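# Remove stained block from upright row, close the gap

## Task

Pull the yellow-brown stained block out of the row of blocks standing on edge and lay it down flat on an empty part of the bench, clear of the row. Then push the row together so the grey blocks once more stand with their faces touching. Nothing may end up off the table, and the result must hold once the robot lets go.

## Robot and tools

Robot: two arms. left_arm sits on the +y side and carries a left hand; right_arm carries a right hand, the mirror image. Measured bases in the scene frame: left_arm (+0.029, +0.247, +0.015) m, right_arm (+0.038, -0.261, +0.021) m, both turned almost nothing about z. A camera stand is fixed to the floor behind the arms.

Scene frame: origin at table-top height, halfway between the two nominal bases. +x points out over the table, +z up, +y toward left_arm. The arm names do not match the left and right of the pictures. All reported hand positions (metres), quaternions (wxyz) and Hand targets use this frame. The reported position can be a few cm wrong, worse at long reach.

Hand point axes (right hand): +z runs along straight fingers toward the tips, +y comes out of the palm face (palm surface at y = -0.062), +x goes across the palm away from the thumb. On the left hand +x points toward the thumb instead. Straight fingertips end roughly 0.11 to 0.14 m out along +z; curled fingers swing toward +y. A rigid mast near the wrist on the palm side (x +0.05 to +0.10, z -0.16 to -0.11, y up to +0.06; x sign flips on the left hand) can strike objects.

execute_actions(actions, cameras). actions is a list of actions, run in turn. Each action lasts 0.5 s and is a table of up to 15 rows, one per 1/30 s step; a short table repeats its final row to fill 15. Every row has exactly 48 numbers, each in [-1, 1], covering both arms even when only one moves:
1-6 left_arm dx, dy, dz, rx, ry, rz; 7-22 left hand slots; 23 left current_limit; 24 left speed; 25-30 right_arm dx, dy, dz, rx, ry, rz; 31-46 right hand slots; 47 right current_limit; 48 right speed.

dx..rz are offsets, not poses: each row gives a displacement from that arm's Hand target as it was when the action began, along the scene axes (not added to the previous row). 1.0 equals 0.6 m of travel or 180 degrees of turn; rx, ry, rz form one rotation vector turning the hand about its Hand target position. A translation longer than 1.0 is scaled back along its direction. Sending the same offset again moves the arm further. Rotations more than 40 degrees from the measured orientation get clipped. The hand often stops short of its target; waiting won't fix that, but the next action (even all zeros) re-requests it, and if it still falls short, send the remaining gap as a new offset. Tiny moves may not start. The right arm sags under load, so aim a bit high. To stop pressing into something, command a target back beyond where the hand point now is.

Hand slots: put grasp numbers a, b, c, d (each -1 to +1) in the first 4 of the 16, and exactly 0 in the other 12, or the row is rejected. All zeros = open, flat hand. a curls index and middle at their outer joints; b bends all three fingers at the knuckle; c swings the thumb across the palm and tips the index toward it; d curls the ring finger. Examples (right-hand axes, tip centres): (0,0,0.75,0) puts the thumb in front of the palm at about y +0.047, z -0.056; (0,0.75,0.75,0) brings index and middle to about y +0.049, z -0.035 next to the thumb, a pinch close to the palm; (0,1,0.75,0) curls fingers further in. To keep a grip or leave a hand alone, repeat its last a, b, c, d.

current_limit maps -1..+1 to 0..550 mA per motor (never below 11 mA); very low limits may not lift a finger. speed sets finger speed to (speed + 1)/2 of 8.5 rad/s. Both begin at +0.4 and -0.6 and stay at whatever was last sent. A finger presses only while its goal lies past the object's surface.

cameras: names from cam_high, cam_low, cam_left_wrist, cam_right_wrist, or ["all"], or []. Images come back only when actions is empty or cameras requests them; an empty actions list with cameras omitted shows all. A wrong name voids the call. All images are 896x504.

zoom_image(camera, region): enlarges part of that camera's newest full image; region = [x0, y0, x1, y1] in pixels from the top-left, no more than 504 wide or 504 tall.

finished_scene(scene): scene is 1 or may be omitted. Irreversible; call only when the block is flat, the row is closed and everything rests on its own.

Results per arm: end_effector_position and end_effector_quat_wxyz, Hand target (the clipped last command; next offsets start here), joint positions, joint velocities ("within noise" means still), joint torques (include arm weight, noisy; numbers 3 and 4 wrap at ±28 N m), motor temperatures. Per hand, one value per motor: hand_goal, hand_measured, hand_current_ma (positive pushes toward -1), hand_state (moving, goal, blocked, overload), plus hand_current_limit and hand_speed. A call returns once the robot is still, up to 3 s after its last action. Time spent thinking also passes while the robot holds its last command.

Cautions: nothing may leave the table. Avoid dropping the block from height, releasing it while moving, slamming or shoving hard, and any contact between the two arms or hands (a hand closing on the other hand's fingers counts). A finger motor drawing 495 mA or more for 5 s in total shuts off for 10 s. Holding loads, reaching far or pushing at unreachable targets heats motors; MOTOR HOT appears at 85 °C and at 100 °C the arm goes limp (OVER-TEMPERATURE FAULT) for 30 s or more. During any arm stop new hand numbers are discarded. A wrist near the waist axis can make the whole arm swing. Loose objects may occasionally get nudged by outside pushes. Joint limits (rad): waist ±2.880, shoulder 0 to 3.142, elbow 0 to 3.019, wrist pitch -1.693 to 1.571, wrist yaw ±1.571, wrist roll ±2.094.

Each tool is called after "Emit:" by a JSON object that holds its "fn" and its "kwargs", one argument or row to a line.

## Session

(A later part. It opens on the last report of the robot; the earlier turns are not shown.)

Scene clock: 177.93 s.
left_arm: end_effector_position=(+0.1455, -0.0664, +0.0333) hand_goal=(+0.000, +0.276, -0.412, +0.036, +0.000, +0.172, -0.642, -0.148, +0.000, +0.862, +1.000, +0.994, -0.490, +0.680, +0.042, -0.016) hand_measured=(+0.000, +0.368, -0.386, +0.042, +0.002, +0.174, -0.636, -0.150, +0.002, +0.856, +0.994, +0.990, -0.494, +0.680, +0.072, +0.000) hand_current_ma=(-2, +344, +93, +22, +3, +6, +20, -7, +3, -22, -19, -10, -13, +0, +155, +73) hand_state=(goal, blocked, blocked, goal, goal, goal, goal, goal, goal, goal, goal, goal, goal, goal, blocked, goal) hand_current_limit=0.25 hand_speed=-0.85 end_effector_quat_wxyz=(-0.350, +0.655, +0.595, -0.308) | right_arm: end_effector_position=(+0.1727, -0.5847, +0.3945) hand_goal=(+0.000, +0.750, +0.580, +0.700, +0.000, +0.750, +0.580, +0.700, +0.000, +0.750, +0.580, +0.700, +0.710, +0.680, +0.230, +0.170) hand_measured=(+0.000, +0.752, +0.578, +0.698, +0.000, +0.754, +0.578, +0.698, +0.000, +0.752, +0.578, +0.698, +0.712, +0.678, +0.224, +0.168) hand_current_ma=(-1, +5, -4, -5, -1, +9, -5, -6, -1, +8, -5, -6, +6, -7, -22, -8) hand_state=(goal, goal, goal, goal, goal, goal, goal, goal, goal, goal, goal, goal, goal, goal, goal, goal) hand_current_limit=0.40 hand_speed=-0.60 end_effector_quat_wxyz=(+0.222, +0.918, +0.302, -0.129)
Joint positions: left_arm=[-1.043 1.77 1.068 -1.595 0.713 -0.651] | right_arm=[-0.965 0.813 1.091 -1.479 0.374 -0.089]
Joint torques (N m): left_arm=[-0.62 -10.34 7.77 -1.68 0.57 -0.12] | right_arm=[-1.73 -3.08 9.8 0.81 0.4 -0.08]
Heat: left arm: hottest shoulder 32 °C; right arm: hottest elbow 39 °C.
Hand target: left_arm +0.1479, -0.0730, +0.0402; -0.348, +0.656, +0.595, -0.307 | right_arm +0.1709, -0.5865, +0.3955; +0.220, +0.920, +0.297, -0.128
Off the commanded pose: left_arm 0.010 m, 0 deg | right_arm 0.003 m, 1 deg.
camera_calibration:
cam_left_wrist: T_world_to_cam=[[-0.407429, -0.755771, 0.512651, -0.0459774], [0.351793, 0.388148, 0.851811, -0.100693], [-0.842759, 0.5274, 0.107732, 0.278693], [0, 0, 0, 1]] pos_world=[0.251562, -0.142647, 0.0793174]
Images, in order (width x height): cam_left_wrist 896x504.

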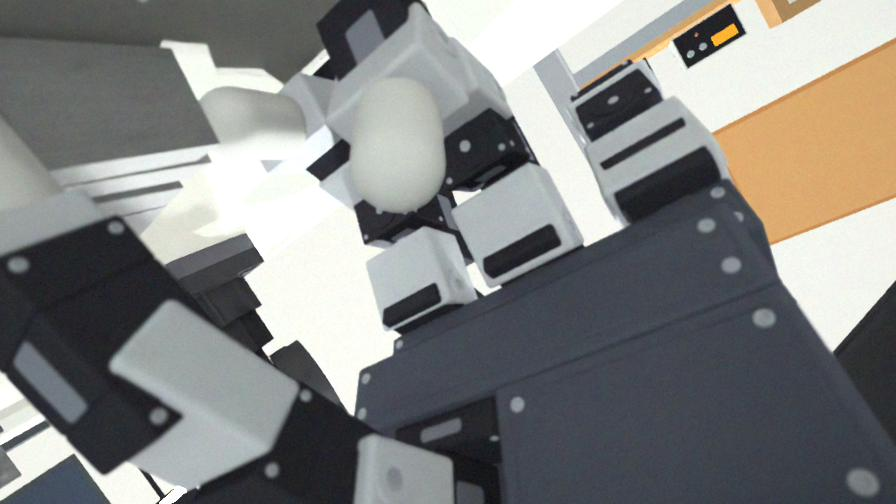

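Emit:
{"fn": "execute_actions", "kwargs": {
  "actions": [
    [[0,-0.004,0.0,0,0,0,0.74,0.19,0.75,-0.3,0,0,0,0,0,0,0,0,0,0,0,0,0.25,-0.85,0,0,0,0,0,0,0,0,0,0,0,0,0,0,0,0,0,0,0,0,0,0,0.4,-0.6]]
  ],
  "cameras": ["cam_left_wrist"]
}}

Emit:
{"fn": "zoom_image", "kwargs": {
  "camera": "cam_left_wrist",
  "region": [0, 30, 280, 230]
}}

Scene clock: 178.90 s.
left_arm: end_effector_position=(+0.1448, -0.0668, +0.0334) hand_goal=(+0.000, +0.276, -0.412, +0.036, +0.000, +0.172, -0.642, -0.148, +0.000, +0.862, +1.000, +0.994, -0.490, +0.680, +0.042, -0.016) hand_measured=(+0.000, +0.368, -0.386, +0.042, +0.002, +0.174, -0.636, -0.150, +0.002, +0.856, +0.994, +0.990, -0.494, +0.680, +0.072, +0.000) hand_current_ma=(-2, +344, +93, +22, +3, +6, +20, -7, +3, -22, -19, -10, -13, +0, +155, +73) hand_state=(goal, blocked, blocked, goal, goal, goal, goal, goal, goal, goal, goal, goal, goal, goal, blocked, goal) hand_current_limit=0.25 hand_speed=-0.85 end_effector_quat_wxyz=(-0.350, +0.655, +0.594, -0.308) | right_arm: end_effector_position=(+0.1727, -0.5847, +0.3945) hand_goal=(+0.000, +0.750, +0.580, +0.700, +0.000, +0.750, +0.580, +0.700, +0.000, +0.750, +0.580, +0.700, +0.710, +0.680, +0.230, +0.170) hand_measured=(+0.000, +0.752, +0.578, +0.698, +0.000, +0.754, +0.578, +0.698, +0.000, +0.752, +0.578, +0.698, +0.712, +0.678, +0.224, +0.168) hand_current_ma=(-1, +5, -4, -5, -1, +9, -5, -6, -1, +8, -5, -6, +6, -7, -22, -8) hand_state=(goal, goal, goal, goal, goal, goal, goal, goal, goal, goal, goal, goal, goal, goal, goal, goal) hand_current_limit=0.40 hand_speed=-0.60 end_effector_quat_wxyz=(+0.222, +0.918, +0.302, -0.129)
Joint positions: left_arm=[-1.044 1.77 1.068 -1.595 0.715 -0.651] | right_arm=[-0.965 0.813 1.091 -1.479 0.374 -0.089]
Joint torques (N m): left_arm=[-0.79 -10.17 8.29 -1.66 0.57 -0.15] | right_arm=[-1.73 -3.14 9.78 0.83 0.4 -0.08]
Heat: left arm: hottest shoulder 32 °C; right arm: hottest elbow 39 °C.
Hand target: left_arm +0.1480, -0.0754, +0.0402; -0.348, +0.656, +0.595, -0.307 | right_arm +0.1709, -0.5865, +0.3955; +0.220, +0.920, +0.297, -0.128
Off the commanded pose: left_arm 0.011 m, 0 deg | right_arm 0.003 m, 1 deg.
camera_calibration:
cam_left_wrist: T_world_to_cam=[[-0.406972, -0.75529, 0.513723, -0.0466551], [0.352892, 0.388735, 0.851089, -0.100457], [-0.842521, 0.527658, 0.108332, 0.278328], [0, 0, 0, 1]] pos_world=[0.25096, -0.143049, 0.0793138]
Images, in order (width x height): cam_left_wrist 896x504.

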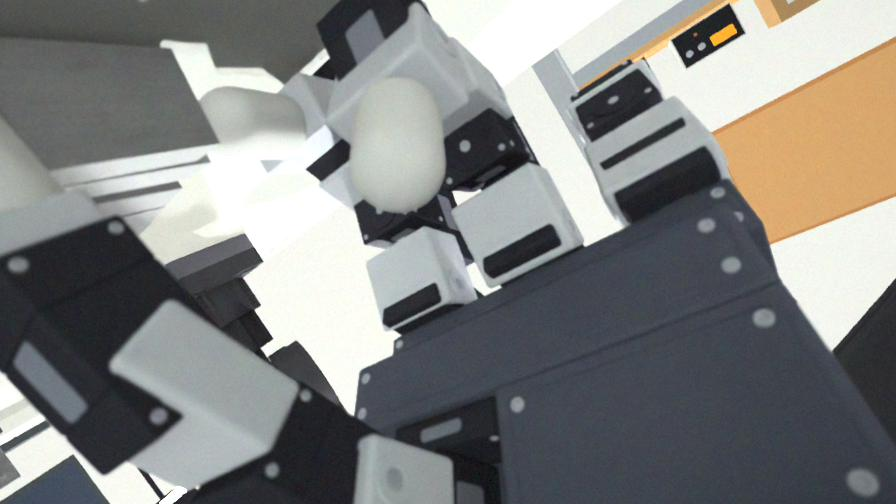

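Scaled by 1.800 from the camera's 896x504 image, which has a finer 1280x720 frame.

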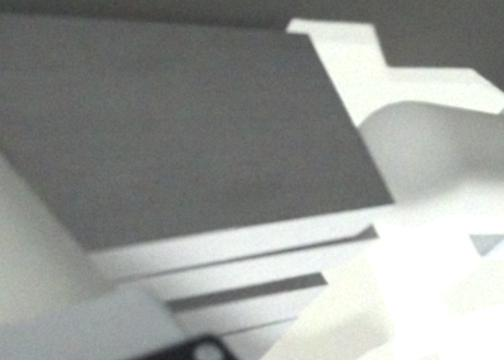

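Emit:
{"fn": "execute_actions", "kwargs": {
  "actions": [
    [[0,-0.003,-0.001,0,0,0,0.74,0.19,0.75,-0.3,0,0,0,0,0,0,0,0,0,0,0,0,0.25,-0.85,0,0,0,0,0,0,0,0,0,0,0,0,0,0,0,0,0,0,0,0,0,0,0.4,-0.6]]
  ],
  "cameras": ["cam_left_wrist"]
}}

Emit:
{"fn": "zoom_image", "kwargs": {
  "camera": "cam_left_wrist",
  "region": [0, 30, 280, 230]
}}

Scene clock: 179.83 s.
left_arm: end_effector_position=(+0.1451, -0.0687, +0.0341) hand_goal=(+0.000, +0.276, -0.412, +0.036, +0.000, +0.172, -0.642, -0.148, +0.000, +0.862, +1.000, +0.994, -0.490, +0.680, +0.042, -0.016) hand_measured=(+0.000, +0.368, -0.386, +0.042, +0.002, +0.174, -0.636, -0.150, +0.002, +0.856, +0.994, +0.990, -0.494, +0.680, +0.072, +0.000) hand_current_ma=(-2, +344, +93, +22, +3, +6, +20, -7, +3, -22, -19, -10, -13, +0, +155, +73) hand_state=(goal, blocked, blocked, goal, goal, goal, goal, goal, goal, goal, goal, goal, goal, goal, blocked, goal) hand_current_limit=0.25 hand_speed=-0.85 end_effector_quat_wxyz=(-0.349, +0.656, +0.594, -0.309) | right_arm: end_effector_position=(+0.1727, -0.5847, +0.3945) hand_goal=(+0.000, +0.750, +0.580, +0.700, +0.000, +0.750, +0.580, +0.700, +0.000, +0.750, +0.580, +0.700, +0.710, +0.680, +0.230, +0.170) hand_measured=(+0.000, +0.752, +0.578, +0.698, +0.000, +0.754, +0.578, +0.698, +0.000, +0.752, +0.578, +0.698, +0.712, +0.678, +0.224, +0.168) hand_current_ma=(-1, +5, -4, -5, -1, +9, -5, -6, -1, +8, -5, -6, +6, -7, -22, -8) hand_state=(goal, goal, goal, goal, goal, goal, goal, goal, goal, goal, goal, goal, goal, goal, goal, goal) hand_current_limit=0.40 hand_speed=-0.60 end_effector_quat_wxyz=(+0.222, +0.918, +0.302, -0.129)
Joint positions: left_arm=[-1.045 1.77 1.072 -1.595 0.717 -0.651] | right_arm=[-0.965 0.813 1.091 -1.479 0.374 -0.089]
Joint torques (N m): left_arm=[-0.79 -9.76 8.36 -1.62 0.55 -0.18] | right_arm=[-1.73 -3.08 9.8 0.83 0.4 -0.08]
Heat: left arm: hottest shoulder 32 °C; right arm: hottest elbow 39 °C.
Hand target: left_arm +0.1479, -0.0772, +0.0396; -0.348, +0.656, +0.595, -0.307 | right_arm +0.1709, -0.5865, +0.3955; +0.220, +0.920, +0.297, -0.128
Off the commanded pose: left_arm 0.010 m, 0 deg | right_arm 0.003 m, 1 deg.
camera_calibration:
cam_left_wrist: T_world_to_cam=[[-0.407253, -0.753293, 0.516424, -0.048286], [0.352211, 0.392166, 0.849796, -0.100035], [-0.84267, 0.527972, 0.105607, 0.279578], [0, 0, 0, 1]] pos_world=[0.251161, -0.144753, 0.0804199]
Images, in order (width x height): cam_left_wrist 896x504.

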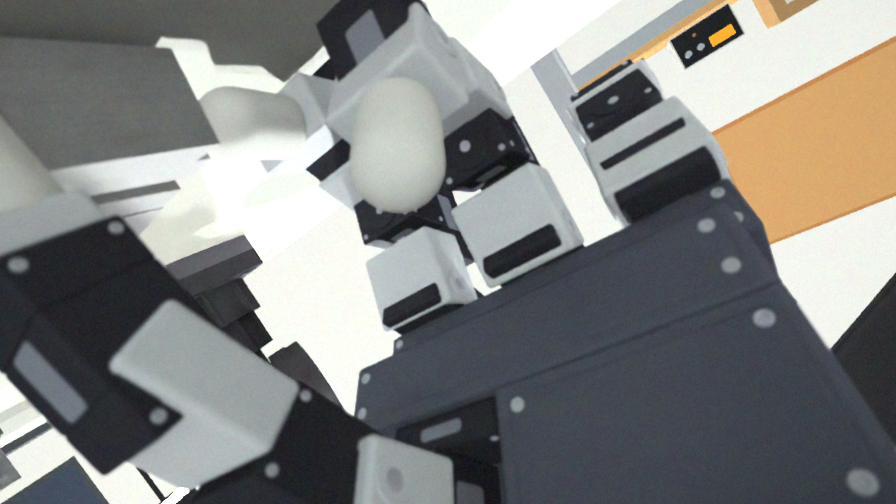

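Scaled by 1.800 from the camera's 896x504 image, which has a finer 1280x720 frame.

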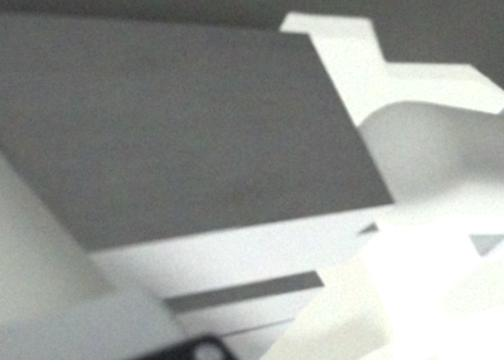

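Emit:
{"fn": "execute_actions", "kwargs": {
  "actions": [
    [[0,-0.003,0,0,0,0,0.74,0.19,0.75,-0.3,0,0,0,0,0,0,0,0,0,0,0,0,0.25,-0.85,0,0,0,0,0,0,0,0,0,0,0,0,0,0,0,0,0,0,0,0,0,0,0.4,-0.6]]
  ],
  "cameras": ["cam_left_wrist"]
}}

Emit:
{"fn": "zoom_image", "kwargs": {
  "camera": "cam_left_wrist",
  "region": [0, 30, 280, 230]
}}

Scene clock: 181.00 s.
left_arm: end_effector_position=(+0.1452, -0.0709, +0.0349) hand_goal=(+0.000, +0.276, -0.412, +0.036, +0.000, +0.172, -0.642, -0.148, +0.000, +0.862, +1.000, +0.994, -0.490, +0.680, +0.042, -0.016) hand_measured=(+0.000, +0.368, -0.386, +0.042, +0.002, +0.174, -0.636, -0.150, +0.002, +0.856, +0.994, +0.990, -0.494, +0.680, +0.072, +0.000) hand_current_ma=(-2, +344, +93, +22, +3, +6, +20, -7, +3, -22, -19, -10, -13, +0, +155, +73) hand_state=(goal, blocked, blocked, goal, goal, goal, goal, goal, goal, goal, goal, goal, goal, goal, blocked, goal) hand_current_limit=0.25 hand_speed=-0.85 end_effector_quat_wxyz=(-0.347, +0.657, +0.593, -0.310) | right_arm: end_effector_position=(+0.1727, -0.5847, +0.3945) hand_goal=(+0.000, +0.750, +0.580, +0.700, +0.000, +0.750, +0.580, +0.700, +0.000, +0.750, +0.580, +0.700, +0.710, +0.680, +0.230, +0.170) hand_measured=(+0.000, +0.752, +0.578, +0.698, +0.000, +0.754, +0.578, +0.698, +0.000, +0.752, +0.578, +0.698, +0.712, +0.678, +0.224, +0.168) hand_current_ma=(-1, +5, -4, -5, -1, +9, -5, -6, -1, +8, -5, -6, +6, -7, -22, -8) hand_state=(goal, goal, goal, goal, goal, goal, goal, goal, goal, goal, goal, goal, goal, goal, goal, goal) hand_current_limit=0.40 hand_speed=-0.60 end_effector_quat_wxyz=(+0.222, +0.918, +0.302, -0.129)
Joint positions: left_arm=[-1.047 1.77 1.076 -1.595 0.719 -0.651] | right_arm=[-0.965 0.813 1.091 -1.479 0.374 -0.089]
Joint torques (N m): left_arm=[-0.85 -9.64 8.43 -1.59 0.56 -0.2] | right_arm=[-1.67 -3.14 9.78 0.81 0.39 -0.08]
Heat: left arm: hottest shoulder 32 °C; right arm: hottest elbow 39 °C.
Hand target: left_arm +0.1479, -0.0791, +0.0396; -0.348, +0.656, +0.595, -0.307 | right_arm +0.1709, -0.5865, +0.3955; +0.220, +0.920, +0.297, -0.128
Off the commanded pose: left_arm 0.010 m, 0 deg | right_arm 0.003 m, 1 deg.
camera_calibration:
cam_left_wrist: T_world_to_cam=[[-0.408874, -0.750589, 0.519074, -0.0499107], [0.351719, 0.395242, 0.848574, -0.0995592], [-0.84209, 0.529528, 0.102392, 0.28091], [0, 0, 0, 1]] pos_world=[0.251161, -0.146862, 0.0816277]
Images, in order (width x height): cam_left_wrist 896x504.

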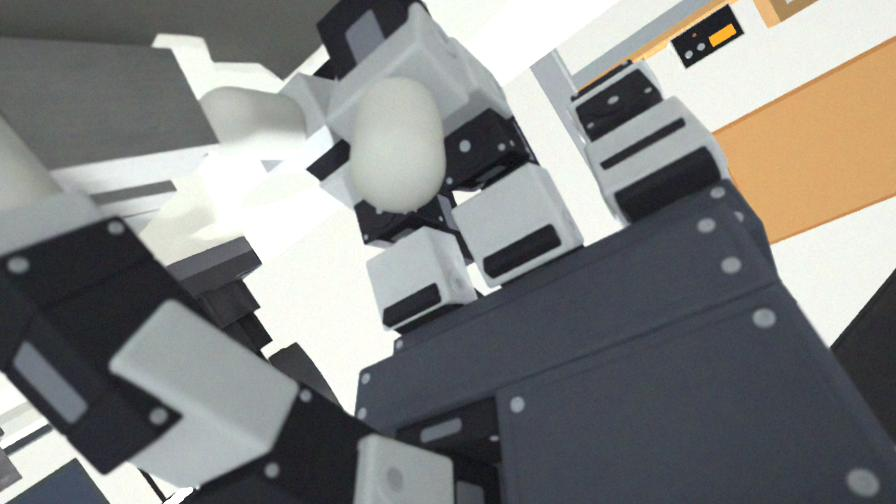

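Scaled by 1.800 from the camera's 896x504 image, which has a finer 1280x720 frame.

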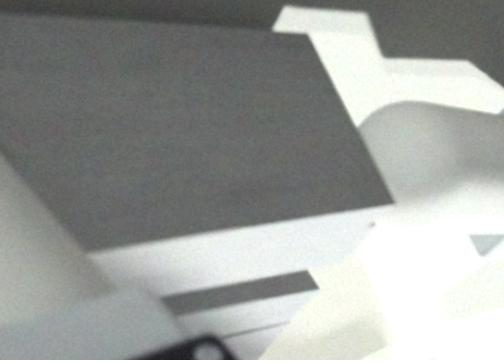

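Emit:
{"fn": "execute_actions", "kwargs": {
  "actions": [
    [[0,-0.003,-0.008,0,0,0,0.74,0.19,0.75,-0.3,0,0,0,0,0,0,0,0,0,0,0,0,0.25,-0.85,0,0,0,0,0,0,0,0,0,0,0,0,0,0,0,0,0,0,0,0,0,0,0.4,-0.6]]
  ],
  "cameras": ["cam_left_wrist"]
}}

Emit:
{"fn": "zoom_image", "kwargs": {
  "camera": "cam_left_wrist",
  "region": [0, 30, 280, 230]
}}

Scene clock: 182.10 s.
left_arm: end_effector_position=(+0.1440, -0.0705, +0.0328) hand_goal=(+0.000, +0.276, -0.412, +0.036, +0.000, +0.172, -0.642, -0.148, +0.000, +0.862, +1.000, +0.994, -0.490, +0.680, +0.042, -0.016) hand_measured=(+0.000, +0.366, -0.386, +0.042, +0.002, +0.174, -0.636, -0.150, +0.002, +0.856, +0.994, +0.990, -0.494, +0.680, +0.072, +0.000) hand_current_ma=(-2, +344, +93, +22, +3, +6, +20, -7, +3, -22, -19, -10, -13, +0, +155, +79) hand_state=(goal, blocked, blocked, goal, goal, goal, goal, goal, goal, goal, goal, goal, goal, goal, blocked, goal) hand_current_limit=0.25 hand_speed=-0.85 end_effector_quat_wxyz=(-0.350, +0.656, +0.593, -0.309) | right_arm: end_effector_position=(+0.1727, -0.5847, +0.3945) hand_goal=(+0.000, +0.750, +0.580, +0.700, +0.000, +0.750, +0.580, +0.700, +0.000, +0.750, +0.580, +0.700, +0.710, +0.680, +0.230, +0.170) hand_measured=(+0.000, +0.752, +0.578, +0.698, +0.000, +0.754, +0.578, +0.698, +0.000, +0.752, +0.578, +0.698, +0.712, +0.678, +0.224, +0.168) hand_current_ma=(-1, +5, -4, -5, -1, +9, -5, -6, -1, +8, -5, -6, +6, -7, -22, -8) hand_state=(goal, goal, goal, goal, goal, goal, goal, goal, goal, goal, goal, goal, goal, goal, goal, goal) hand_current_limit=0.40 hand_speed=-0.60 end_effector_quat_wxyz=(+0.222, +0.918, +0.302, -0.129)
Joint positions: left_arm=[-1.049 1.777 1.076 -1.595 0.72 -0.652] | right_arm=[-0.965 0.813 1.091 -1.479 0.374 -0.089]
Joint torques (N m): left_arm=[-0.85 -9.41 8.44 -1.22 0.56 -0.21] | right_arm=[-1.67 -3.08 9.8 0.83 0.4 -0.08]
Heat: left arm: hottest shoulder 32 °C; right arm: hottest elbow 40 °C.
Hand target: left_arm +0.1479, -0.0809, +0.0349; -0.348, +0.656, +0.595, -0.307 | right_arm +0.1709, -0.5865, +0.3955; +0.220, +0.920, +0.297, -0.128
Off the commanded pose: left_arm 0.011 m, 0 deg | right_arm 0.003 m, 1 deg.
camera_calibration:
cam_left_wrist: T_world_to_cam=[[-0.407202, -0.753474, 0.516201, -0.0494182], [0.355598, 0.389795, 0.849476, -0.0985706], [-0.841271, 0.529469, 0.109209, 0.27961], [0, 0, 0, 1]] pos_world=[0.250156, -0.146858, 0.0787073]
Images, in order (width x height): cam_left_wrist 896x504.

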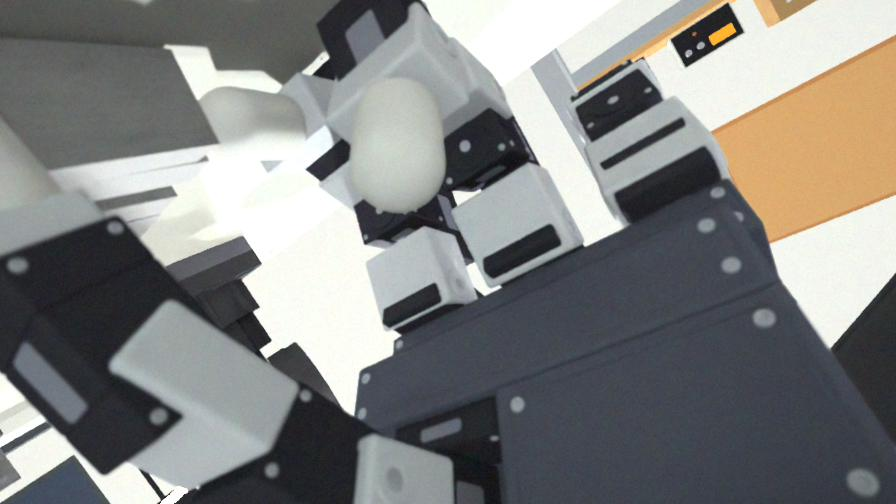

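Scaled by 1.800 from the camera's 896x504 image, which has a finer 1280x720 frame.

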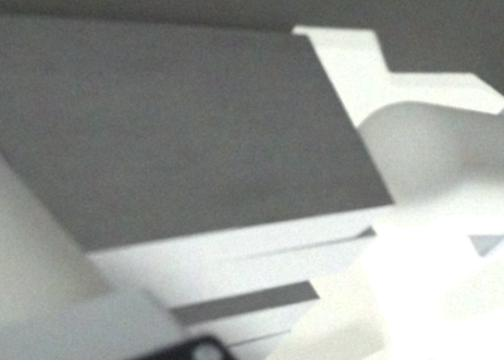

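Emit:
{"fn": "execute_actions", "kwargs": {
  "actions": [
    [[0,-0.004,0,0,0,0,0.74,0.19,0.75,-0.3,0,0,0,0,0,0,0,0,0,0,0,0,0.25,-0.85,0,0,0,0,0,0,0,0,0,0,0,0,0,0,0,0,0,0,0,0,0,0,0.4,-0.6]]
  ],
  "cameras": ["cam_left_wrist"]
}}

Emit:
{"fn": "zoom_image", "kwargs": {
  "camera": "cam_left_wrist",
  "region": [0, 30, 280, 230]
}}

Scene clock: 183.23 s.
left_arm: end_effector_position=(+0.1443, -0.0731, +0.0330) hand_goal=(+0.000, +0.276, -0.412, +0.036, +0.000, +0.172, -0.642, -0.148, +0.000, +0.862, +1.000, +0.994, -0.490, +0.680, +0.042, -0.016) hand_measured=(+0.000, +0.366, -0.386, +0.042, +0.002, +0.174, -0.636, -0.150, +0.002, +0.856, +0.994, +0.990, -0.494, +0.680, +0.072, +0.000) hand_current_ma=(-2, +344, +94, +22, +3, +6, +20, -7, +3, -22, -19, -10, -13, +0, +155, +79) hand_state=(goal, blocked, blocked, goal, goal, goal, goal, goal, goal, goal, goal, goal, goal, goal, blocked, goal) hand_current_limit=0.25 hand_speed=-0.85 end_effector_quat_wxyz=(-0.350, +0.656, +0.593, -0.310) | right_arm: end_effector_position=(+0.1727, -0.5847, +0.3945) hand_goal=(+0.000, +0.750, +0.580, +0.700, +0.000, +0.750, +0.580, +0.700, +0.000, +0.750, +0.580, +0.700, +0.710, +0.680, +0.230, +0.170) hand_measured=(+0.000, +0.752, +0.578, +0.698, +0.000, +0.754, +0.578, +0.698, +0.000, +0.752, +0.578, +0.698, +0.712, +0.678, +0.224, +0.168) hand_current_ma=(-1, +5, -4, -5, -1, +9, -5, -6, -1, +8, -5, -6, +6, -7, -22, -8) hand_state=(goal, goal, goal, goal, goal, goal, goal, goal, goal, goal, goal, goal, goal, goal, goal, goal) hand_current_limit=0.40 hand_speed=-0.60 end_effector_quat_wxyz=(+0.222, +0.918, +0.302, -0.129)
Joint positions: left_arm=[-1.052 1.78 1.082 -1.595 0.722 -0.654] | right_arm=[-0.965 0.813 1.091 -1.479 0.374 -0.089]
Joint torques (N m): left_arm=[-0.79 -9.35 8.42 -1.22 0.58 -0.2] | right_arm=[-1.67 -3.14 9.8 0.81 0.4 -0.08]
Heat: left arm: hottest shoulder 32 °C; right arm: hottest elbow 40 °C.
Hand target: left_arm +0.1479, -0.0832, +0.0348; -0.348, +0.656, +0.595, -0.307 | right_arm +0.1709, -0.5865, +0.3955; +0.220, +0.920, +0.297, -0.128
Off the commanded pose: left_arm 0.011 m, 0 deg | right_arm 0.003 m, 1 deg.
camera_calibration:
cam_left_wrist: T_world_to_cam=[[-0.407471, -0.752878, 0.516858, -0.0513484], [0.355099, 0.390811, 0.849218, -0.0975882], [-0.841351, 0.529568, 0.108102, 0.281245], [0, 0, 0, 1]] pos_world=[0.250357, -0.149459, 0.0790104]
Images, in order (width x height): cam_left_wrist 896x504.

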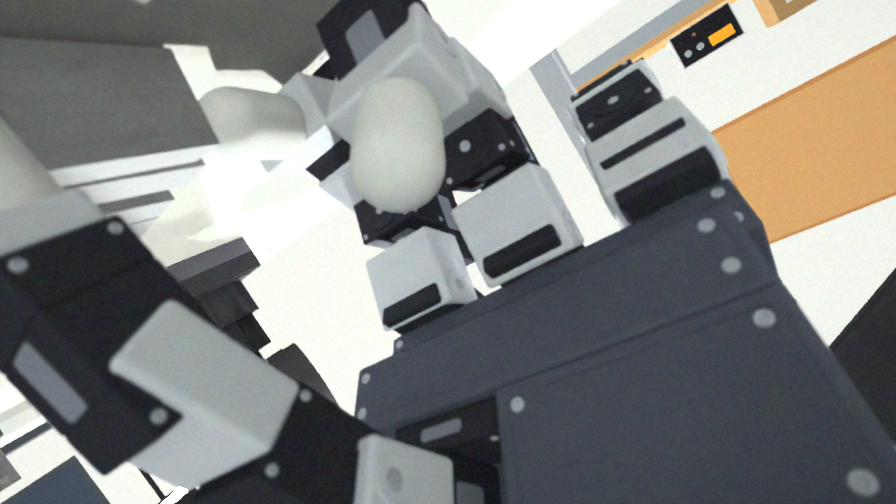

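Scaled by 1.800 from the camera's 896x504 image, which has a finer 1280x720 frame.

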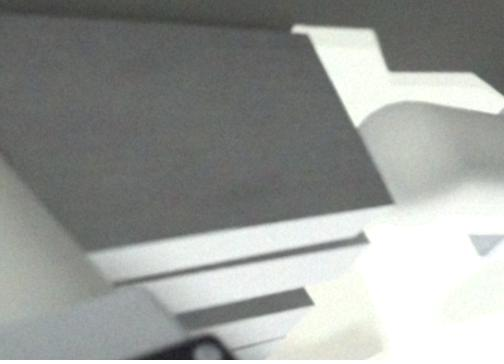

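Emit:
{"fn": "execute_actions", "kwargs": {
  "actions": [
    [[0,-0.003,-0.006,0,0,0,0.74,0.19,0.75,-0.3,0,0,0,0,0,0,0,0,0,0,0,0,0.25,-0.85,0,0,0,0,0,0,0,0,0,0,0,0,0,0,0,0,0,0,0,0,0,0,0.4,-0.6]]
  ],
  "cameras": ["cam_left_wrist"]
}}

Emit:
{"fn": "zoom_image", "kwargs": {
  "camera": "cam_left_wrist",
  "region": [0, 30, 280, 230]
}}

Scene clock: 184.43 s.
left_arm: end_effector_position=(+0.1440, -0.0745, +0.0320) hand_goal=(+0.000, +0.276, -0.412, +0.036, +0.000, +0.172, -0.642, -0.148, +0.000, +0.862, +1.000, +0.994, -0.490, +0.680, +0.042, -0.016) hand_measured=(+0.000, +0.362, -0.386, +0.042, +0.002, +0.174, -0.636, -0.150, +0.002, +0.856, +0.994, +0.990, -0.494, +0.680, +0.074, +0.002) hand_current_ma=(-2, +344, +94, +22, +3, +6, +20, -7, +3, -22, -19, -10, -13, +0, +164, +88) hand_state=(goal, blocked, blocked, goal, goal, goal, goal, goal, goal, goal, goal, goal, goal, goal, blocked, goal) hand_current_limit=0.25 hand_speed=-0.85 end_effector_quat_wxyz=(-0.352, +0.654, +0.594, -0.309) | right_arm: end_effector_position=(+0.1727, -0.5847, +0.3945) hand_goal=(+0.000, +0.750, +0.580, +0.700, +0.000, +0.750, +0.580, +0.700, +0.000, +0.750, +0.580, +0.700, +0.710, +0.680, +0.230, +0.170) hand_measured=(+0.000, +0.752, +0.578, +0.698, +0.000, +0.754, +0.578, +0.698, +0.000, +0.752, +0.578, +0.698, +0.712, +0.678, +0.224, +0.168) hand_current_ma=(-1, +5, -4, -5, -1, +9, -5, -6, -1, +8, -5, -6, +6, -7, -22, -8) hand_state=(goal, goal, goal, goal, goal, goal, goal, goal, goal, goal, goal, goal, goal, goal, goal, goal) hand_current_limit=0.40 hand_speed=-0.60 end_effector_quat_wxyz=(+0.222, +0.918, +0.302, -0.129)
Joint positions: left_arm=[-1.054 1.786 1.087 -1.595 0.724 -0.659] | right_arm=[-0.965 0.813 1.091 -1.479 0.374 -0.089]
Joint torques (N m): left_arm=[-0.91 -9.23 8.23 -0.92 0.54 -0.19] | right_arm=[-1.73 -3.14 9.78 0.81 0.39 -0.08]
Heat: left arm: hottest shoulder 32 °C; right arm: hottest elbow 40 °C.
Hand target: left_arm +0.1480, -0.0850, +0.0312; -0.348, +0.656, +0.595, -0.307 | right_arm +0.1709, -0.5865, +0.3955; +0.220, +0.920, +0.297, -0.128
Off the commanded pose: left_arm 0.011 m, 1 deg | right_arm 0.003 m, 1 deg.
camera_calibration:
cam_left_wrist: T_world_to_cam=[[-0.405302, -0.755991, 0.514011, -0.0523705], [0.355687, 0.387554, 0.850464, -0.0965021], [-0.84215, 0.527522, 0.11182, 0.28161], [0, 0, 0, 1]] pos_world=[0.250257, -0.150747, 0.077501]
Images, in order (width x height): cam_left_wrist 896x504.

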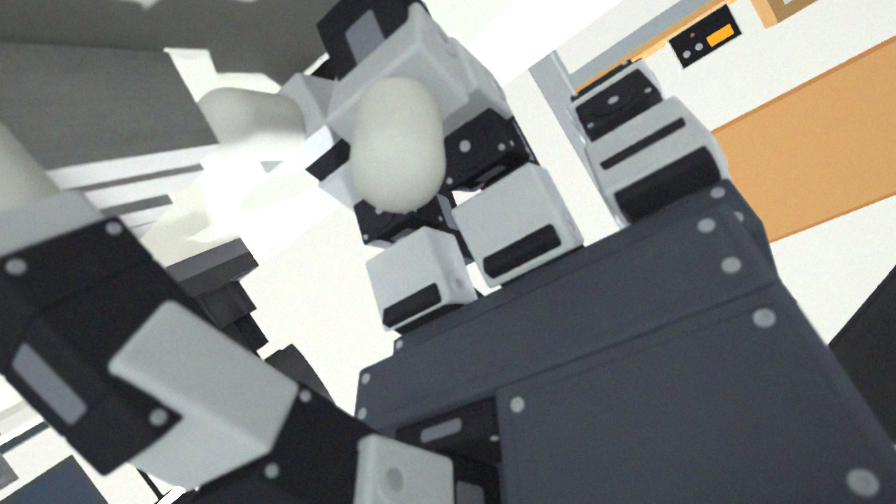

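Scaled by 1.800 from the camera's 896x504 image, which has a finer 1280x720 frame.

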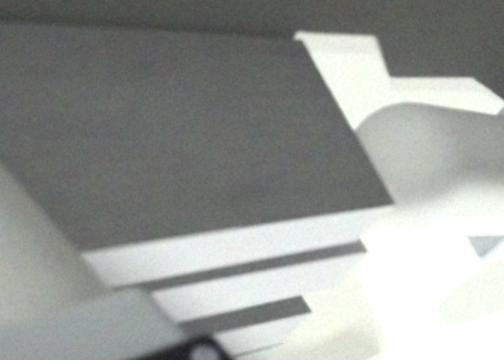

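Emit:
{"fn": "execute_actions", "kwargs": {
  "actions": [
    [[0,0.001,-0.004,0,0,0,0.74,0.19,0.75,-0.3,0,0,0,0,0,0,0,0,0,0,0,0,0.25,-0.85,0,0,0,0,0,0,0,0,0,0,0,0,0,0,0,0,0,0,0,0,0,0,0.4,-0.6]]
  ],
  "cameras": ["cam_left_wrist"]
}}

Emit:
{"fn": "zoom_image", "kwargs": {
  "camera": "cam_left_wrist",
  "region": [0, 30, 280, 230]
}}

Scene clock: 185.73 s.
left_arm: end_effector_position=(+0.1439, -0.0744, +0.0317) hand_goal=(+0.000, +0.276, -0.412, +0.036, +0.000, +0.172, -0.642, -0.148, +0.000, +0.862, +1.000, +0.994, -0.490, +0.680, +0.042, -0.016) hand_measured=(+0.000, +0.360, -0.386, +0.040, +0.002, +0.174, -0.636, -0.150, +0.002, +0.856, +0.994, +0.990, -0.494, +0.680, +0.076, +0.002) hand_current_ma=(-2, +344, +94, +10, +3, +6, +20, -7, +3, -22, -19, -10, -13, +0, +173, +92) hand_state=(goal, blocked, blocked, goal, goal, goal, goal, goal, goal, goal, goal, goal, goal, goal, blocked, goal) hand_current_limit=0.25 hand_speed=-0.85 end_effector_quat_wxyz=(-0.352, +0.654, +0.594, -0.309) | right_arm: end_effector_position=(+0.1727, -0.5847, +0.3945) hand_goal=(+0.000, +0.750, +0.580, +0.700, +0.000, +0.750, +0.580, +0.700, +0.000, +0.750, +0.580, +0.700, +0.710, +0.680, +0.230, +0.170) hand_measured=(+0.000, +0.752, +0.578, +0.698, +0.000, +0.754, +0.578, +0.698, +0.000, +0.752, +0.578, +0.698, +0.712, +0.678, +0.224, +0.168) hand_current_ma=(-1, +5, -4, -5, -1, +9, -5, -6, -1, +8, -5, -6, +6, -7, -22, -8) hand_state=(goal, goal, goal, goal, goal, goal, goal, goal, goal, goal, goal, goal, goal, goal, goal, goal) hand_current_limit=0.40 hand_speed=-0.60 end_effector_quat_wxyz=(+0.222, +0.918, +0.302, -0.129)
Joint positions: left_arm=[-1.054 1.788 1.087 -1.595 0.724 -0.659] | right_arm=[-0.965 0.813 1.091 -1.479 0.374 -0.089]
Joint torques (N m): left_arm=[-0.79 -9.17 7.94 -0.73 0.53 -0.18] | right_arm=[-1.67 -3.14 9.8 0.81 0.4 -0.08]
Heat: left arm: hottest shoulder 32 °C; right arm: hottest elbow 40 °C.
Hand target: left_arm +0.1480, -0.0844, +0.0288; -0.348, +0.656, +0.595, -0.307 | right_arm +0.1709, -0.5865, +0.3955; +0.220, +0.920, +0.297, -0.128
Off the commanded pose: left_arm 0.011 m, 1 deg | right_arm 0.003 m, 1 deg.
camera_calibration:
cam_left_wrist: T_world_to_cam=[[-0.405037, -0.756507, 0.513462, -0.0522134], [0.356168, 0.386674, 0.850663, -0.0963429], [-0.842074, 0.527428, 0.112826, 0.281555], [0, 0, 0, 1]] pos_world=[0.250256, -0.150746, 0.0769982]
Images, in order (width x height): cam_left_wrist 896x504.

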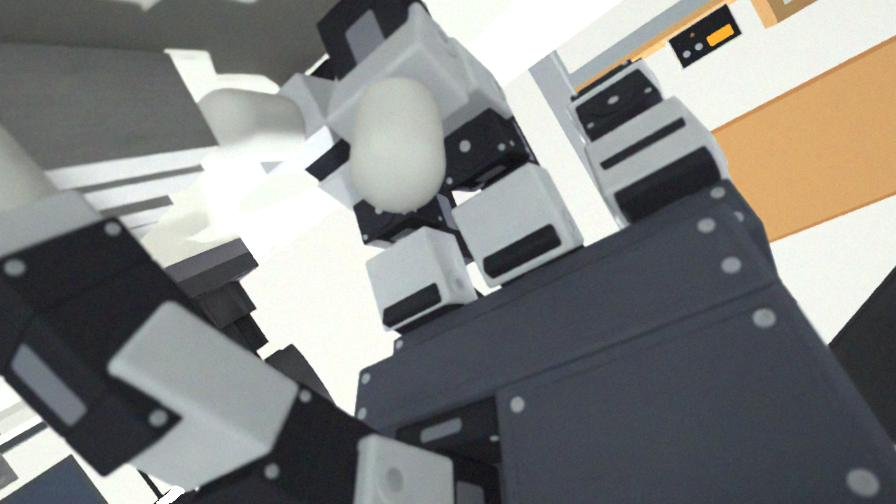

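Scaled by 1.800 from the camera's 896x504 image, which has a finer 1280x720 frame.

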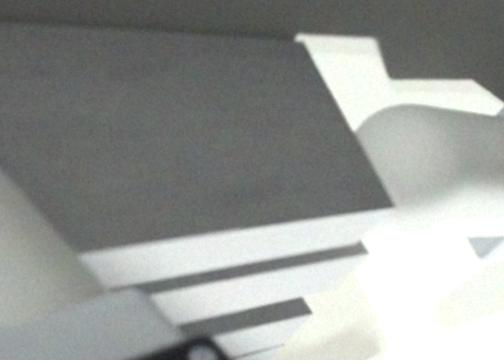

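Emit:
{"fn": "execute_actions", "kwargs": {
  "actions": [
    [[0,0.002,0,0,0,0,0.74,0.06,0.75,-0.3,0,0,0,0,0,0,0,0,0,0,0,0,0.25,-0.85,0,0,0,0,0,0,0,0,0,0,0,0,0,0,0,0,0,0,0,0,0,0,0.4,-0.6]],
    [[0,0,0,0,0,0,0.74,-0.1,0.75,-0.3,0,0,0,0,0,0,0,0,0,0,0,0,0.25,-0.8,0,0,0,0,0,0,0,0,0,0,0,0,0,0,0,0,0,0,0,0,0,0,0.4,-0.6]]
  ],
  "cameras": ["cam_left_wrist"]
}}

Emit:
{"fn": "zoom_image", "kwargs": {
  "camera": "cam_left_wrist",
  "region": [0, 30, 280, 230]
}}

Scene clock: 187.30 s.
left_arm: end_effector_position=(+0.1440, -0.0744, +0.0311) hand_goal=(+0.000, +0.666, -0.498, -0.022, +0.000, +0.680, -0.584, -0.148, +0.000, +1.000, +1.000, +0.936, -0.490, +0.680, +0.042, -0.074) hand_measured=(+0.000, +0.654, -0.494, -0.018, +0.002, +0.666, -0.584, -0.150, +0.002, +0.980, +0.994, +0.938, -0.494, +0.680, +0.050, -0.066) hand_current_ma=(-2, -45, +14, +9, +3, -50, -2, -7, +3, -79, -19, +7, -13, +0, +30, +32) hand_state=(goal, goal, goal, goal, goal, goal, goal, goal, goal, blocked, goal, goal, goal, goal, goal, goal) hand_current_limit=0.25 hand_speed=-0.80 end_effector_quat_wxyz=(-0.352, +0.654, +0.594, -0.309) | right_arm: end_effector_position=(+0.1727, -0.5847, +0.3945) hand_goal=(+0.000, +0.750, +0.580, +0.700, +0.000, +0.750, +0.580, +0.700, +0.000, +0.750, +0.580, +0.700, +0.710, +0.680, +0.230, +0.170) hand_measured=(+0.000, +0.752, +0.578, +0.698, +0.000, +0.754, +0.578, +0.698, +0.000, +0.752, +0.578, +0.698, +0.712, +0.678, +0.224, +0.168) hand_current_ma=(-1, +5, -4, -5, -1, +9, -5, -6, -1, +8, -5, -6, +6, -7, -22, -8) hand_state=(goal, goal, goal, goal, goal, goal, goal, goal, goal, goal, goal, goal, goal, goal, goal, goal) hand_current_limit=0.40 hand_speed=-0.60 end_effector_quat_wxyz=(+0.222, +0.918, +0.302, -0.129)
Joint positions: left_arm=[-1.054 1.789 1.087 -1.593 0.724 -0.659] | right_arm=[-0.965 0.813 1.091 -1.479 0.374 -0.089]
Joint torques (N m): left_arm=[-0.62 -9.35 7.65 -0.77 0.52 -0.16] | right_arm=[-1.73 -3.14 9.8 0.83 0.39 -0.08]
Heat: left arm: hottest shoulder 32 °C; right arm: hottest elbow 40 °C.
Hand target: left_arm +0.1480, -0.0833, +0.0287; -0.348, +0.656, +0.595, -0.307 | right_arm +0.1709, -0.5865, +0.3955; +0.220, +0.920, +0.297, -0.128
Off the commanded pose: left_arm 0.010 m, 1 deg | right_arm 0.003 m, 1 deg.
camera_calibration:
cam_left_wrist: T_world_to_cam=[[-0.404945, -0.756707, 0.513238, -0.0519409], [0.35636, 0.386317, 0.850745, -0.0959397], [-0.842038, 0.527402, 0.113223, 0.281579], [0, 0, 0, 1]] pos_world=[0.250256, -0.150746, 0.0763971]
Images, in order (width x height): cam_left_wrist 896x504.

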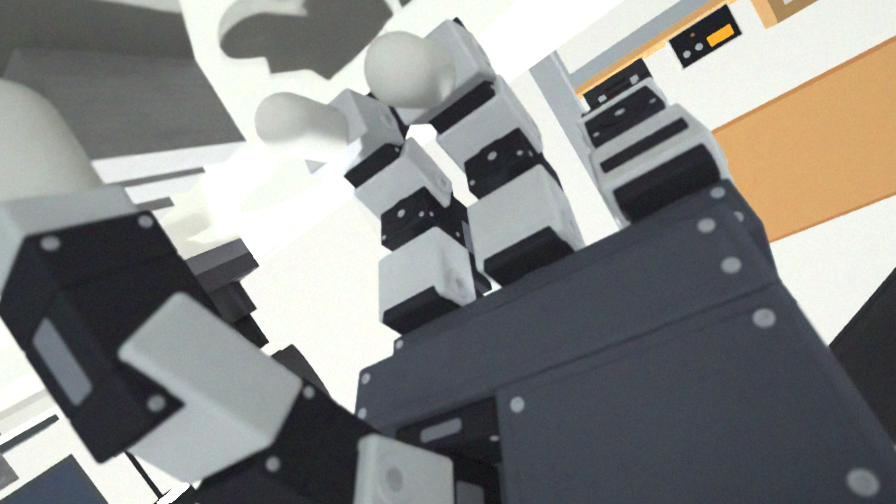

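Scaled by 1.800 from the camera's 896x504 image, which has a finer 1280x720 frame.

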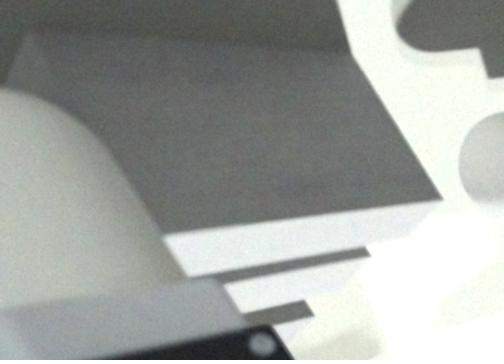

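Emit:
{"fn": "execute_actions", "kwargs": {
  "actions": [
    [[0.008,0.004,0.002,0,0,0,0.74,-0.2,0.75,-0.3,0,0,0,0,0,0,0,0,0,0,0,0,0.25,-0.7,0,0,0,0,0,0,0,0,0,0,0,0,0,0,0,0,0,0,0,0,0,0,0.4,-0.6]],
    [[0.012,0.006,0.002,0,0,0,0.74,-0.2,0.75,-0.3,0,0,0,0,0,0,0,0,0,0,0,0,0.25,-0.7,0,0,0,0,0,0,0,0,0,0,0,0,0,0,0,0,0,0,0,0,0,0,0.4,-0.6]]
  ],
  "cameras": ["cam_left_wrist"]
}}

Emit:
{"fn": "zoom_image", "kwargs": {
  "camera": "cam_left_wrist",
  "region": [0, 30, 280, 230]
}}

Scene clock: 189.40 s.
left_arm: end_effector_position=(+0.1539, -0.0698, +0.0300) hand_goal=(+0.000, +0.802, -0.528, -0.042, +0.000, +0.856, -0.564, -0.148, +0.000, +1.000, +1.000, +0.916, -0.490, +0.680, +0.042, -0.094) hand_measured=(+0.000, +0.788, -0.524, -0.038, +0.002, +0.840, -0.566, -0.150, +0.002, +0.980, +0.994, +0.918, -0.494, +0.680, +0.044, -0.092) hand_current_ma=(-2, -51, +12, +9, +3, -61, -4, -7, +3, -78, -19, +7, -13, +0, +4, +9) hand_state=(goal, goal, goal, goal, goal, goal, goal, goal, goal, blocked, goal, goal, goal, goal, goal, goal) hand_current_limit=0.25 hand_speed=-0.70 end_effector_quat_wxyz=(-0.348, +0.654, +0.598, -0.305) | right_arm: end_effector_position=(+0.1727, -0.5847, +0.3945) hand_goal=(+0.000, +0.750, +0.580, +0.700, +0.000, +0.750, +0.580, +0.700, +0.000, +0.750, +0.580, +0.700, +0.710, +0.680, +0.230, +0.170) hand_measured=(+0.000, +0.752, +0.578, +0.698, +0.000, +0.754, +0.578, +0.698, +0.000, +0.752, +0.578, +0.698, +0.712, +0.678, +0.224, +0.168) hand_current_ma=(-1, +5, -4, -5, -1, +9, -5, -6, -1, +8, -5, -6, +6, -7, -22, -8) hand_state=(goal, goal, goal, goal, goal, goal, goal, goal, goal, goal, goal, goal, goal, goal, goal, goal) hand_current_limit=0.40 hand_speed=-0.60 end_effector_quat_wxyz=(+0.222, +0.918, +0.302, -0.129)
Joint positions: left_arm=[-1.031 1.789 1.087 -1.593 0.704 -0.652] | right_arm=[-0.965 0.813 1.091 -1.479 0.374 -0.089]
Joint torques (N m): left_arm=[0.15 -9.17 8.27 -1.69 0.45 0.04] | right_arm=[-1.67 -3.14 9.8 0.83 0.4 -0.08]
Heat: left arm: hottest shoulder 32 °C; right arm: hottest elbow 40 °C.
Hand target: left_arm +0.1600, -0.0773, +0.0312; -0.348, +0.656, +0.595, -0.307 | right_arm +0.1709, -0.5865, +0.3955; +0.220, +0.920, +0.297, -0.128
Off the commanded pose: left_arm 0.010 m, 0 deg | right_arm 0.003 m, 1 deg.
camera_calibration:
cam_left_wrist: T_world_to_cam=[[-0.406778, -0.759847, 0.507113, -0.0436228], [0.343865, 0.386929, 0.855595, -0.0984847], [-0.846338, 0.522416, 0.103891, 0.288245], [0, 0, 0, 1]] pos_world=[0.260073, -0.145624, 0.0764387]
Images, in order (width x height): cam_left_wrist 896x504.

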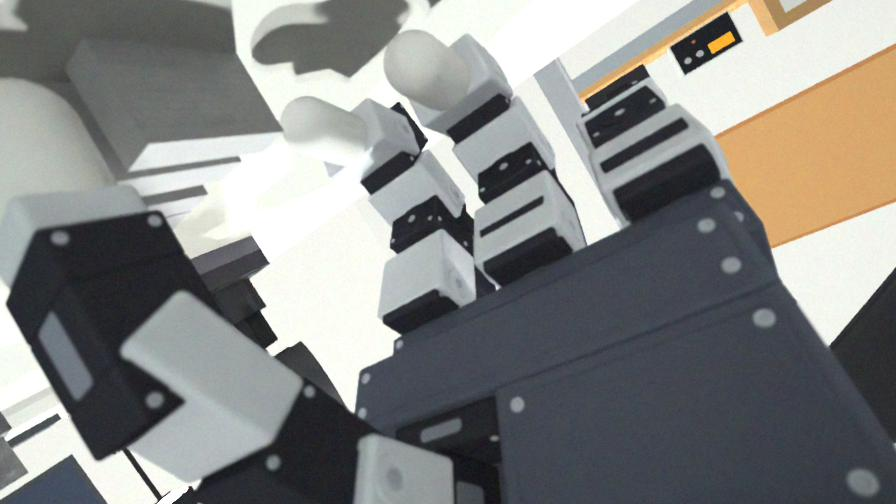

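Scaled by 1.800 from the camera's 896x504 image, which has a finer 1280x720 frame.

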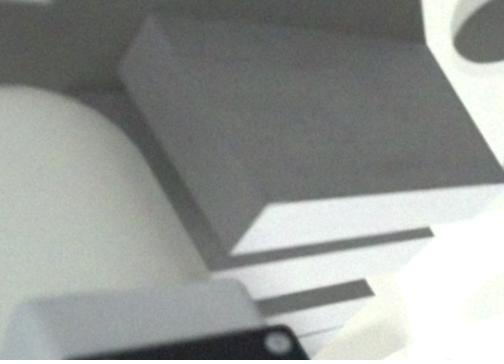

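Emit:
{"fn": "execute_actions", "kwargs": {
  "actions": [
    [[0.010,0.006,0.0,0,0,0,0.74,-0.2,0.75,-0.3,0,0,0,0,0,0,0,0,0,0,0,0,0.25,-0.7,0,0,0,0,0,0,0,0,0,0,0,0,0,0,0,0,0,0,0,0,0,0,0.4,-0.6]],
    [[0.0,0.012,0.0,0,0,0,0.74,-0.2,0.75,-0.3,0,0,0,0,0,0,0,0,0,0,0,0,0.25,-0.7,0,0,0,0,0,0,0,0,0,0,0,0,0,0,0,0,0,0,0,0,0,0,0.4,-0.6]]
  ],
  "cameras": ["cam_left_wrist"]
}}

Emit:
{"fn": "zoom_image", "kwargs": {
  "camera": "cam_left_wrist",
  "region": [0, 30, 280, 230]
}}

Scene clock: 193.83 s.
left_arm: end_effector_position=(+0.1631, -0.0656, +0.0299) hand_goal=(+0.000, +0.802, -0.528, -0.042, +0.000, +0.856, -0.564, -0.148, +0.000, +1.000, +1.000, +0.916, -0.490, +0.680, +0.042, -0.094) hand_measured=(+0.000, +0.788, -0.524, -0.038, +0.002, +0.840, -0.566, -0.150, +0.002, +0.980, +0.994, +0.918, -0.494, +0.680, +0.044, -0.092) hand_current_ma=(-2, -51, +12, +9, +3, -60, -4, -7, +3, -78, -19, +7, -13, +0, +4, +9) hand_state=(goal, goal, goal, goal, goal, goal, goal, goal, goal, blocked, goal, goal, goal, goal, goal, goal) hand_current_limit=0.25 hand_speed=-0.70 end_effector_quat_wxyz=(-0.346, +0.656, +0.597, -0.306) | right_arm: end_effector_position=(+0.1727, -0.5847, +0.3945) hand_goal=(+0.000, +0.750, +0.580, +0.700, +0.000, +0.750, +0.580, +0.700, +0.000, +0.750, +0.580, +0.700, +0.710, +0.680, +0.230, +0.170) hand_measured=(+0.000, +0.752, +0.578, +0.698, +0.000, +0.754, +0.578, +0.698, +0.000, +0.752, +0.578, +0.698, +0.712, +0.678, +0.224, +0.168) hand_current_ma=(-1, +5, -4, -5, -1, +9, -5, -6, -1, +8, -5, -6, +6, -7, -22, -8) hand_state=(goal, goal, goal, goal, goal, goal, goal, goal, goal, goal, goal, goal, goal, goal, goal, goal) hand_current_limit=0.40 hand_speed=-0.60 end_effector_quat_wxyz=(+0.222, +0.918, +0.302, -0.129)
Joint positions: left_arm=[-1.007 1.791 1.09 -1.604 0.687 -0.626] | right_arm=[-0.965 0.813 1.091 -1.479 0.374 -0.089]
Joint torques (N m): left_arm=[0.32 -10.05 6.65 -1.63 0.42 0.08] | right_arm=[-1.67 -3.08 9.8 0.81 0.39 -0.08]
Heat: left arm: hottest shoulder 32 °C; right arm: hottest elbow 40 °C.
Hand target: left_arm +0.1660, -0.0664, +0.0312; -0.348, +0.656, +0.595, -0.307 | right_arm +0.1709, -0.5865, +0.3955; +0.220, +0.920, +0.297, -0.128
Off the commanded pose: left_arm 0.003 m, 0 deg | right_arm 0.003 m, 1 deg.
camera_calibration:
cam_left_wrist: T_world_to_cam=[[-0.410008, -0.756154, 0.510024, -0.0359762], [0.341956, 0.390959, 0.854528, -0.102646], [-0.845553, 0.524769, 0.0982747, 0.294157], [0, 0, 0, 1]] pos_world=[0.269075, -0.141437, 0.0771548]
Images, in order (width x height): cam_left_wrist 896x504.

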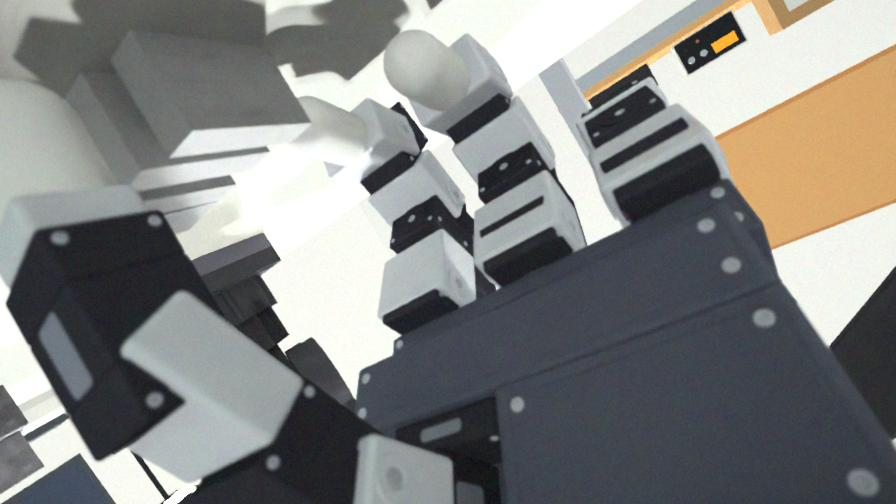

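Scaled by 1.800 from the camera's 896x504 image, which has a finer 1280x720 frame.

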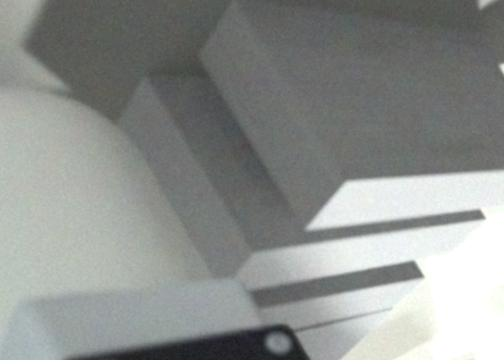

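Emit:
{"fn": "execute_actions", "kwargs": {
  "actions": [
    [[-0.006,0.011,0.0,0,0,0,0.74,-0.2,0.75,-0.3,0,0,0,0,0,0,0,0,0,0,0,0,0.25,-0.7,0,0,0,0,0,0,0,0,0,0,0,0,0,0,0,0,0,0,0,0,0,0,0.4,-0.6]]
  ],
  "cameras": ["cam_left_wrist"]
}}

Emit:
{"fn": "zoom_image", "kwargs": {
  "camera": "cam_left_wrist",
  "region": [0, 30, 280, 230]
}}

Scene clock: 198.03 s.
left_arm: end_effector_position=(+0.1615, -0.0626, +0.0292) hand_goal=(+0.000, +0.802, -0.528, -0.042, +0.000, +0.856, -0.564, -0.148, +0.000, +1.000, +1.000, +0.916, -0.490, +0.680, +0.042, -0.094) hand_measured=(+0.000, +0.788, -0.524, -0.038, +0.002, +0.840, -0.566, -0.150, +0.002, +0.980, +0.994, +0.918, -0.494, +0.680, +0.044, -0.092) hand_current_ma=(-2, -51, +12, +9, +3, -60, -4, -7, +3, -78, -19, +7, -13, +0, +4, +9) hand_state=(goal, goal, goal, goal, goal, goal, goal, goal, goal, blocked, goal, goal, goal, goal, goal, goal) hand_current_limit=0.25 hand_speed=-0.70 end_effector_quat_wxyz=(-0.348, +0.655, +0.597, -0.305) | right_arm: end_effector_position=(+0.1727, -0.5847, +0.3945) hand_goal=(+0.000, +0.750, +0.580, +0.700, +0.000, +0.750, +0.580, +0.700, +0.000, +0.750, +0.580, +0.700, +0.710, +0.680, +0.230, +0.170) hand_measured=(+0.000, +0.752, +0.578, +0.698, +0.000, +0.754, +0.578, +0.698, +0.000, +0.752, +0.578, +0.698, +0.712, +0.678, +0.224, +0.168) hand_current_ma=(-1, +5, -4, -5, -1, +9, -5, -6, -1, +8, -5, -6, +6, -7, -22, -8) hand_state=(goal, goal, goal, goal, goal, goal, goal, goal, goal, goal, goal, goal, goal, goal, goal, goal) hand_current_limit=0.40 hand_speed=-0.60 end_effector_quat_wxyz=(+0.222, +0.918, +0.302, -0.129)
Joint positions: left_arm=[-1.007 1.789 1.082 -1.604 0.686 -0.625] | right_arm=[-0.965 0.813 1.091 -1.479 0.374 -0.089]
Joint torques (N m): left_arm=[0.5 -11.11 5.26 -1.43 0.42 0.04] | right_arm=[-1.67 -3.14 9.78 0.81 0.4 -0.08]
Heat: left arm: hottest shoulder 32 °C; right arm: hottest elbow 40 °C.
Hand target: left_arm +0.1623, -0.0598, +0.0312; -0.348, +0.656, +0.595, -0.307 | right_arm +0.1709, -0.5865, +0.3955; +0.220, +0.920, +0.297, -0.128
Off the commanded pose: left_arm 0.004 m, 0 deg | right_arm 0.003 m, 1 deg.
camera_calibration:
cam_left_wrist: T_world_to_cam=[[-0.409623, -0.757662, 0.508092, -0.0341296], [0.344589, 0.387192, 0.855185, -0.103274], [-0.84467, 0.525386, 0.102479, 0.290959], [0, 0, 0, 1]] pos_world=[0.267371, -0.138738, 0.0758424]
Images, in order (width x height): cam_left_wrist 896x504.

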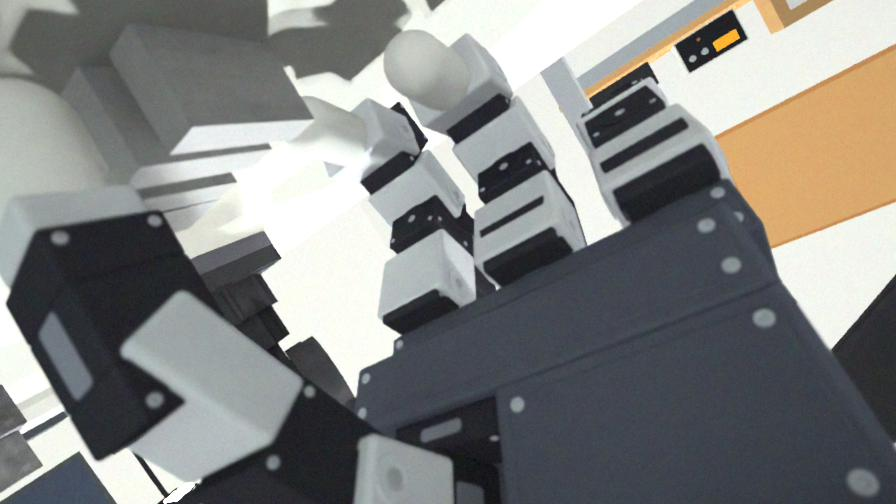

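Scaled by 1.800 from the camera's 896x504 image, which has a finer 1280x720 frame.

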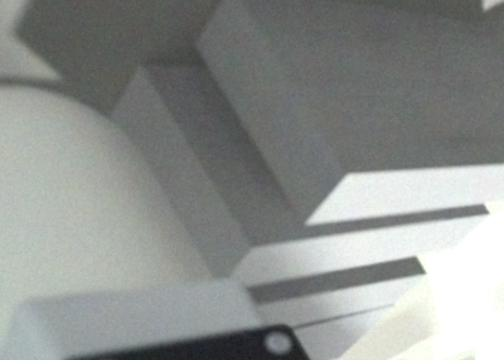

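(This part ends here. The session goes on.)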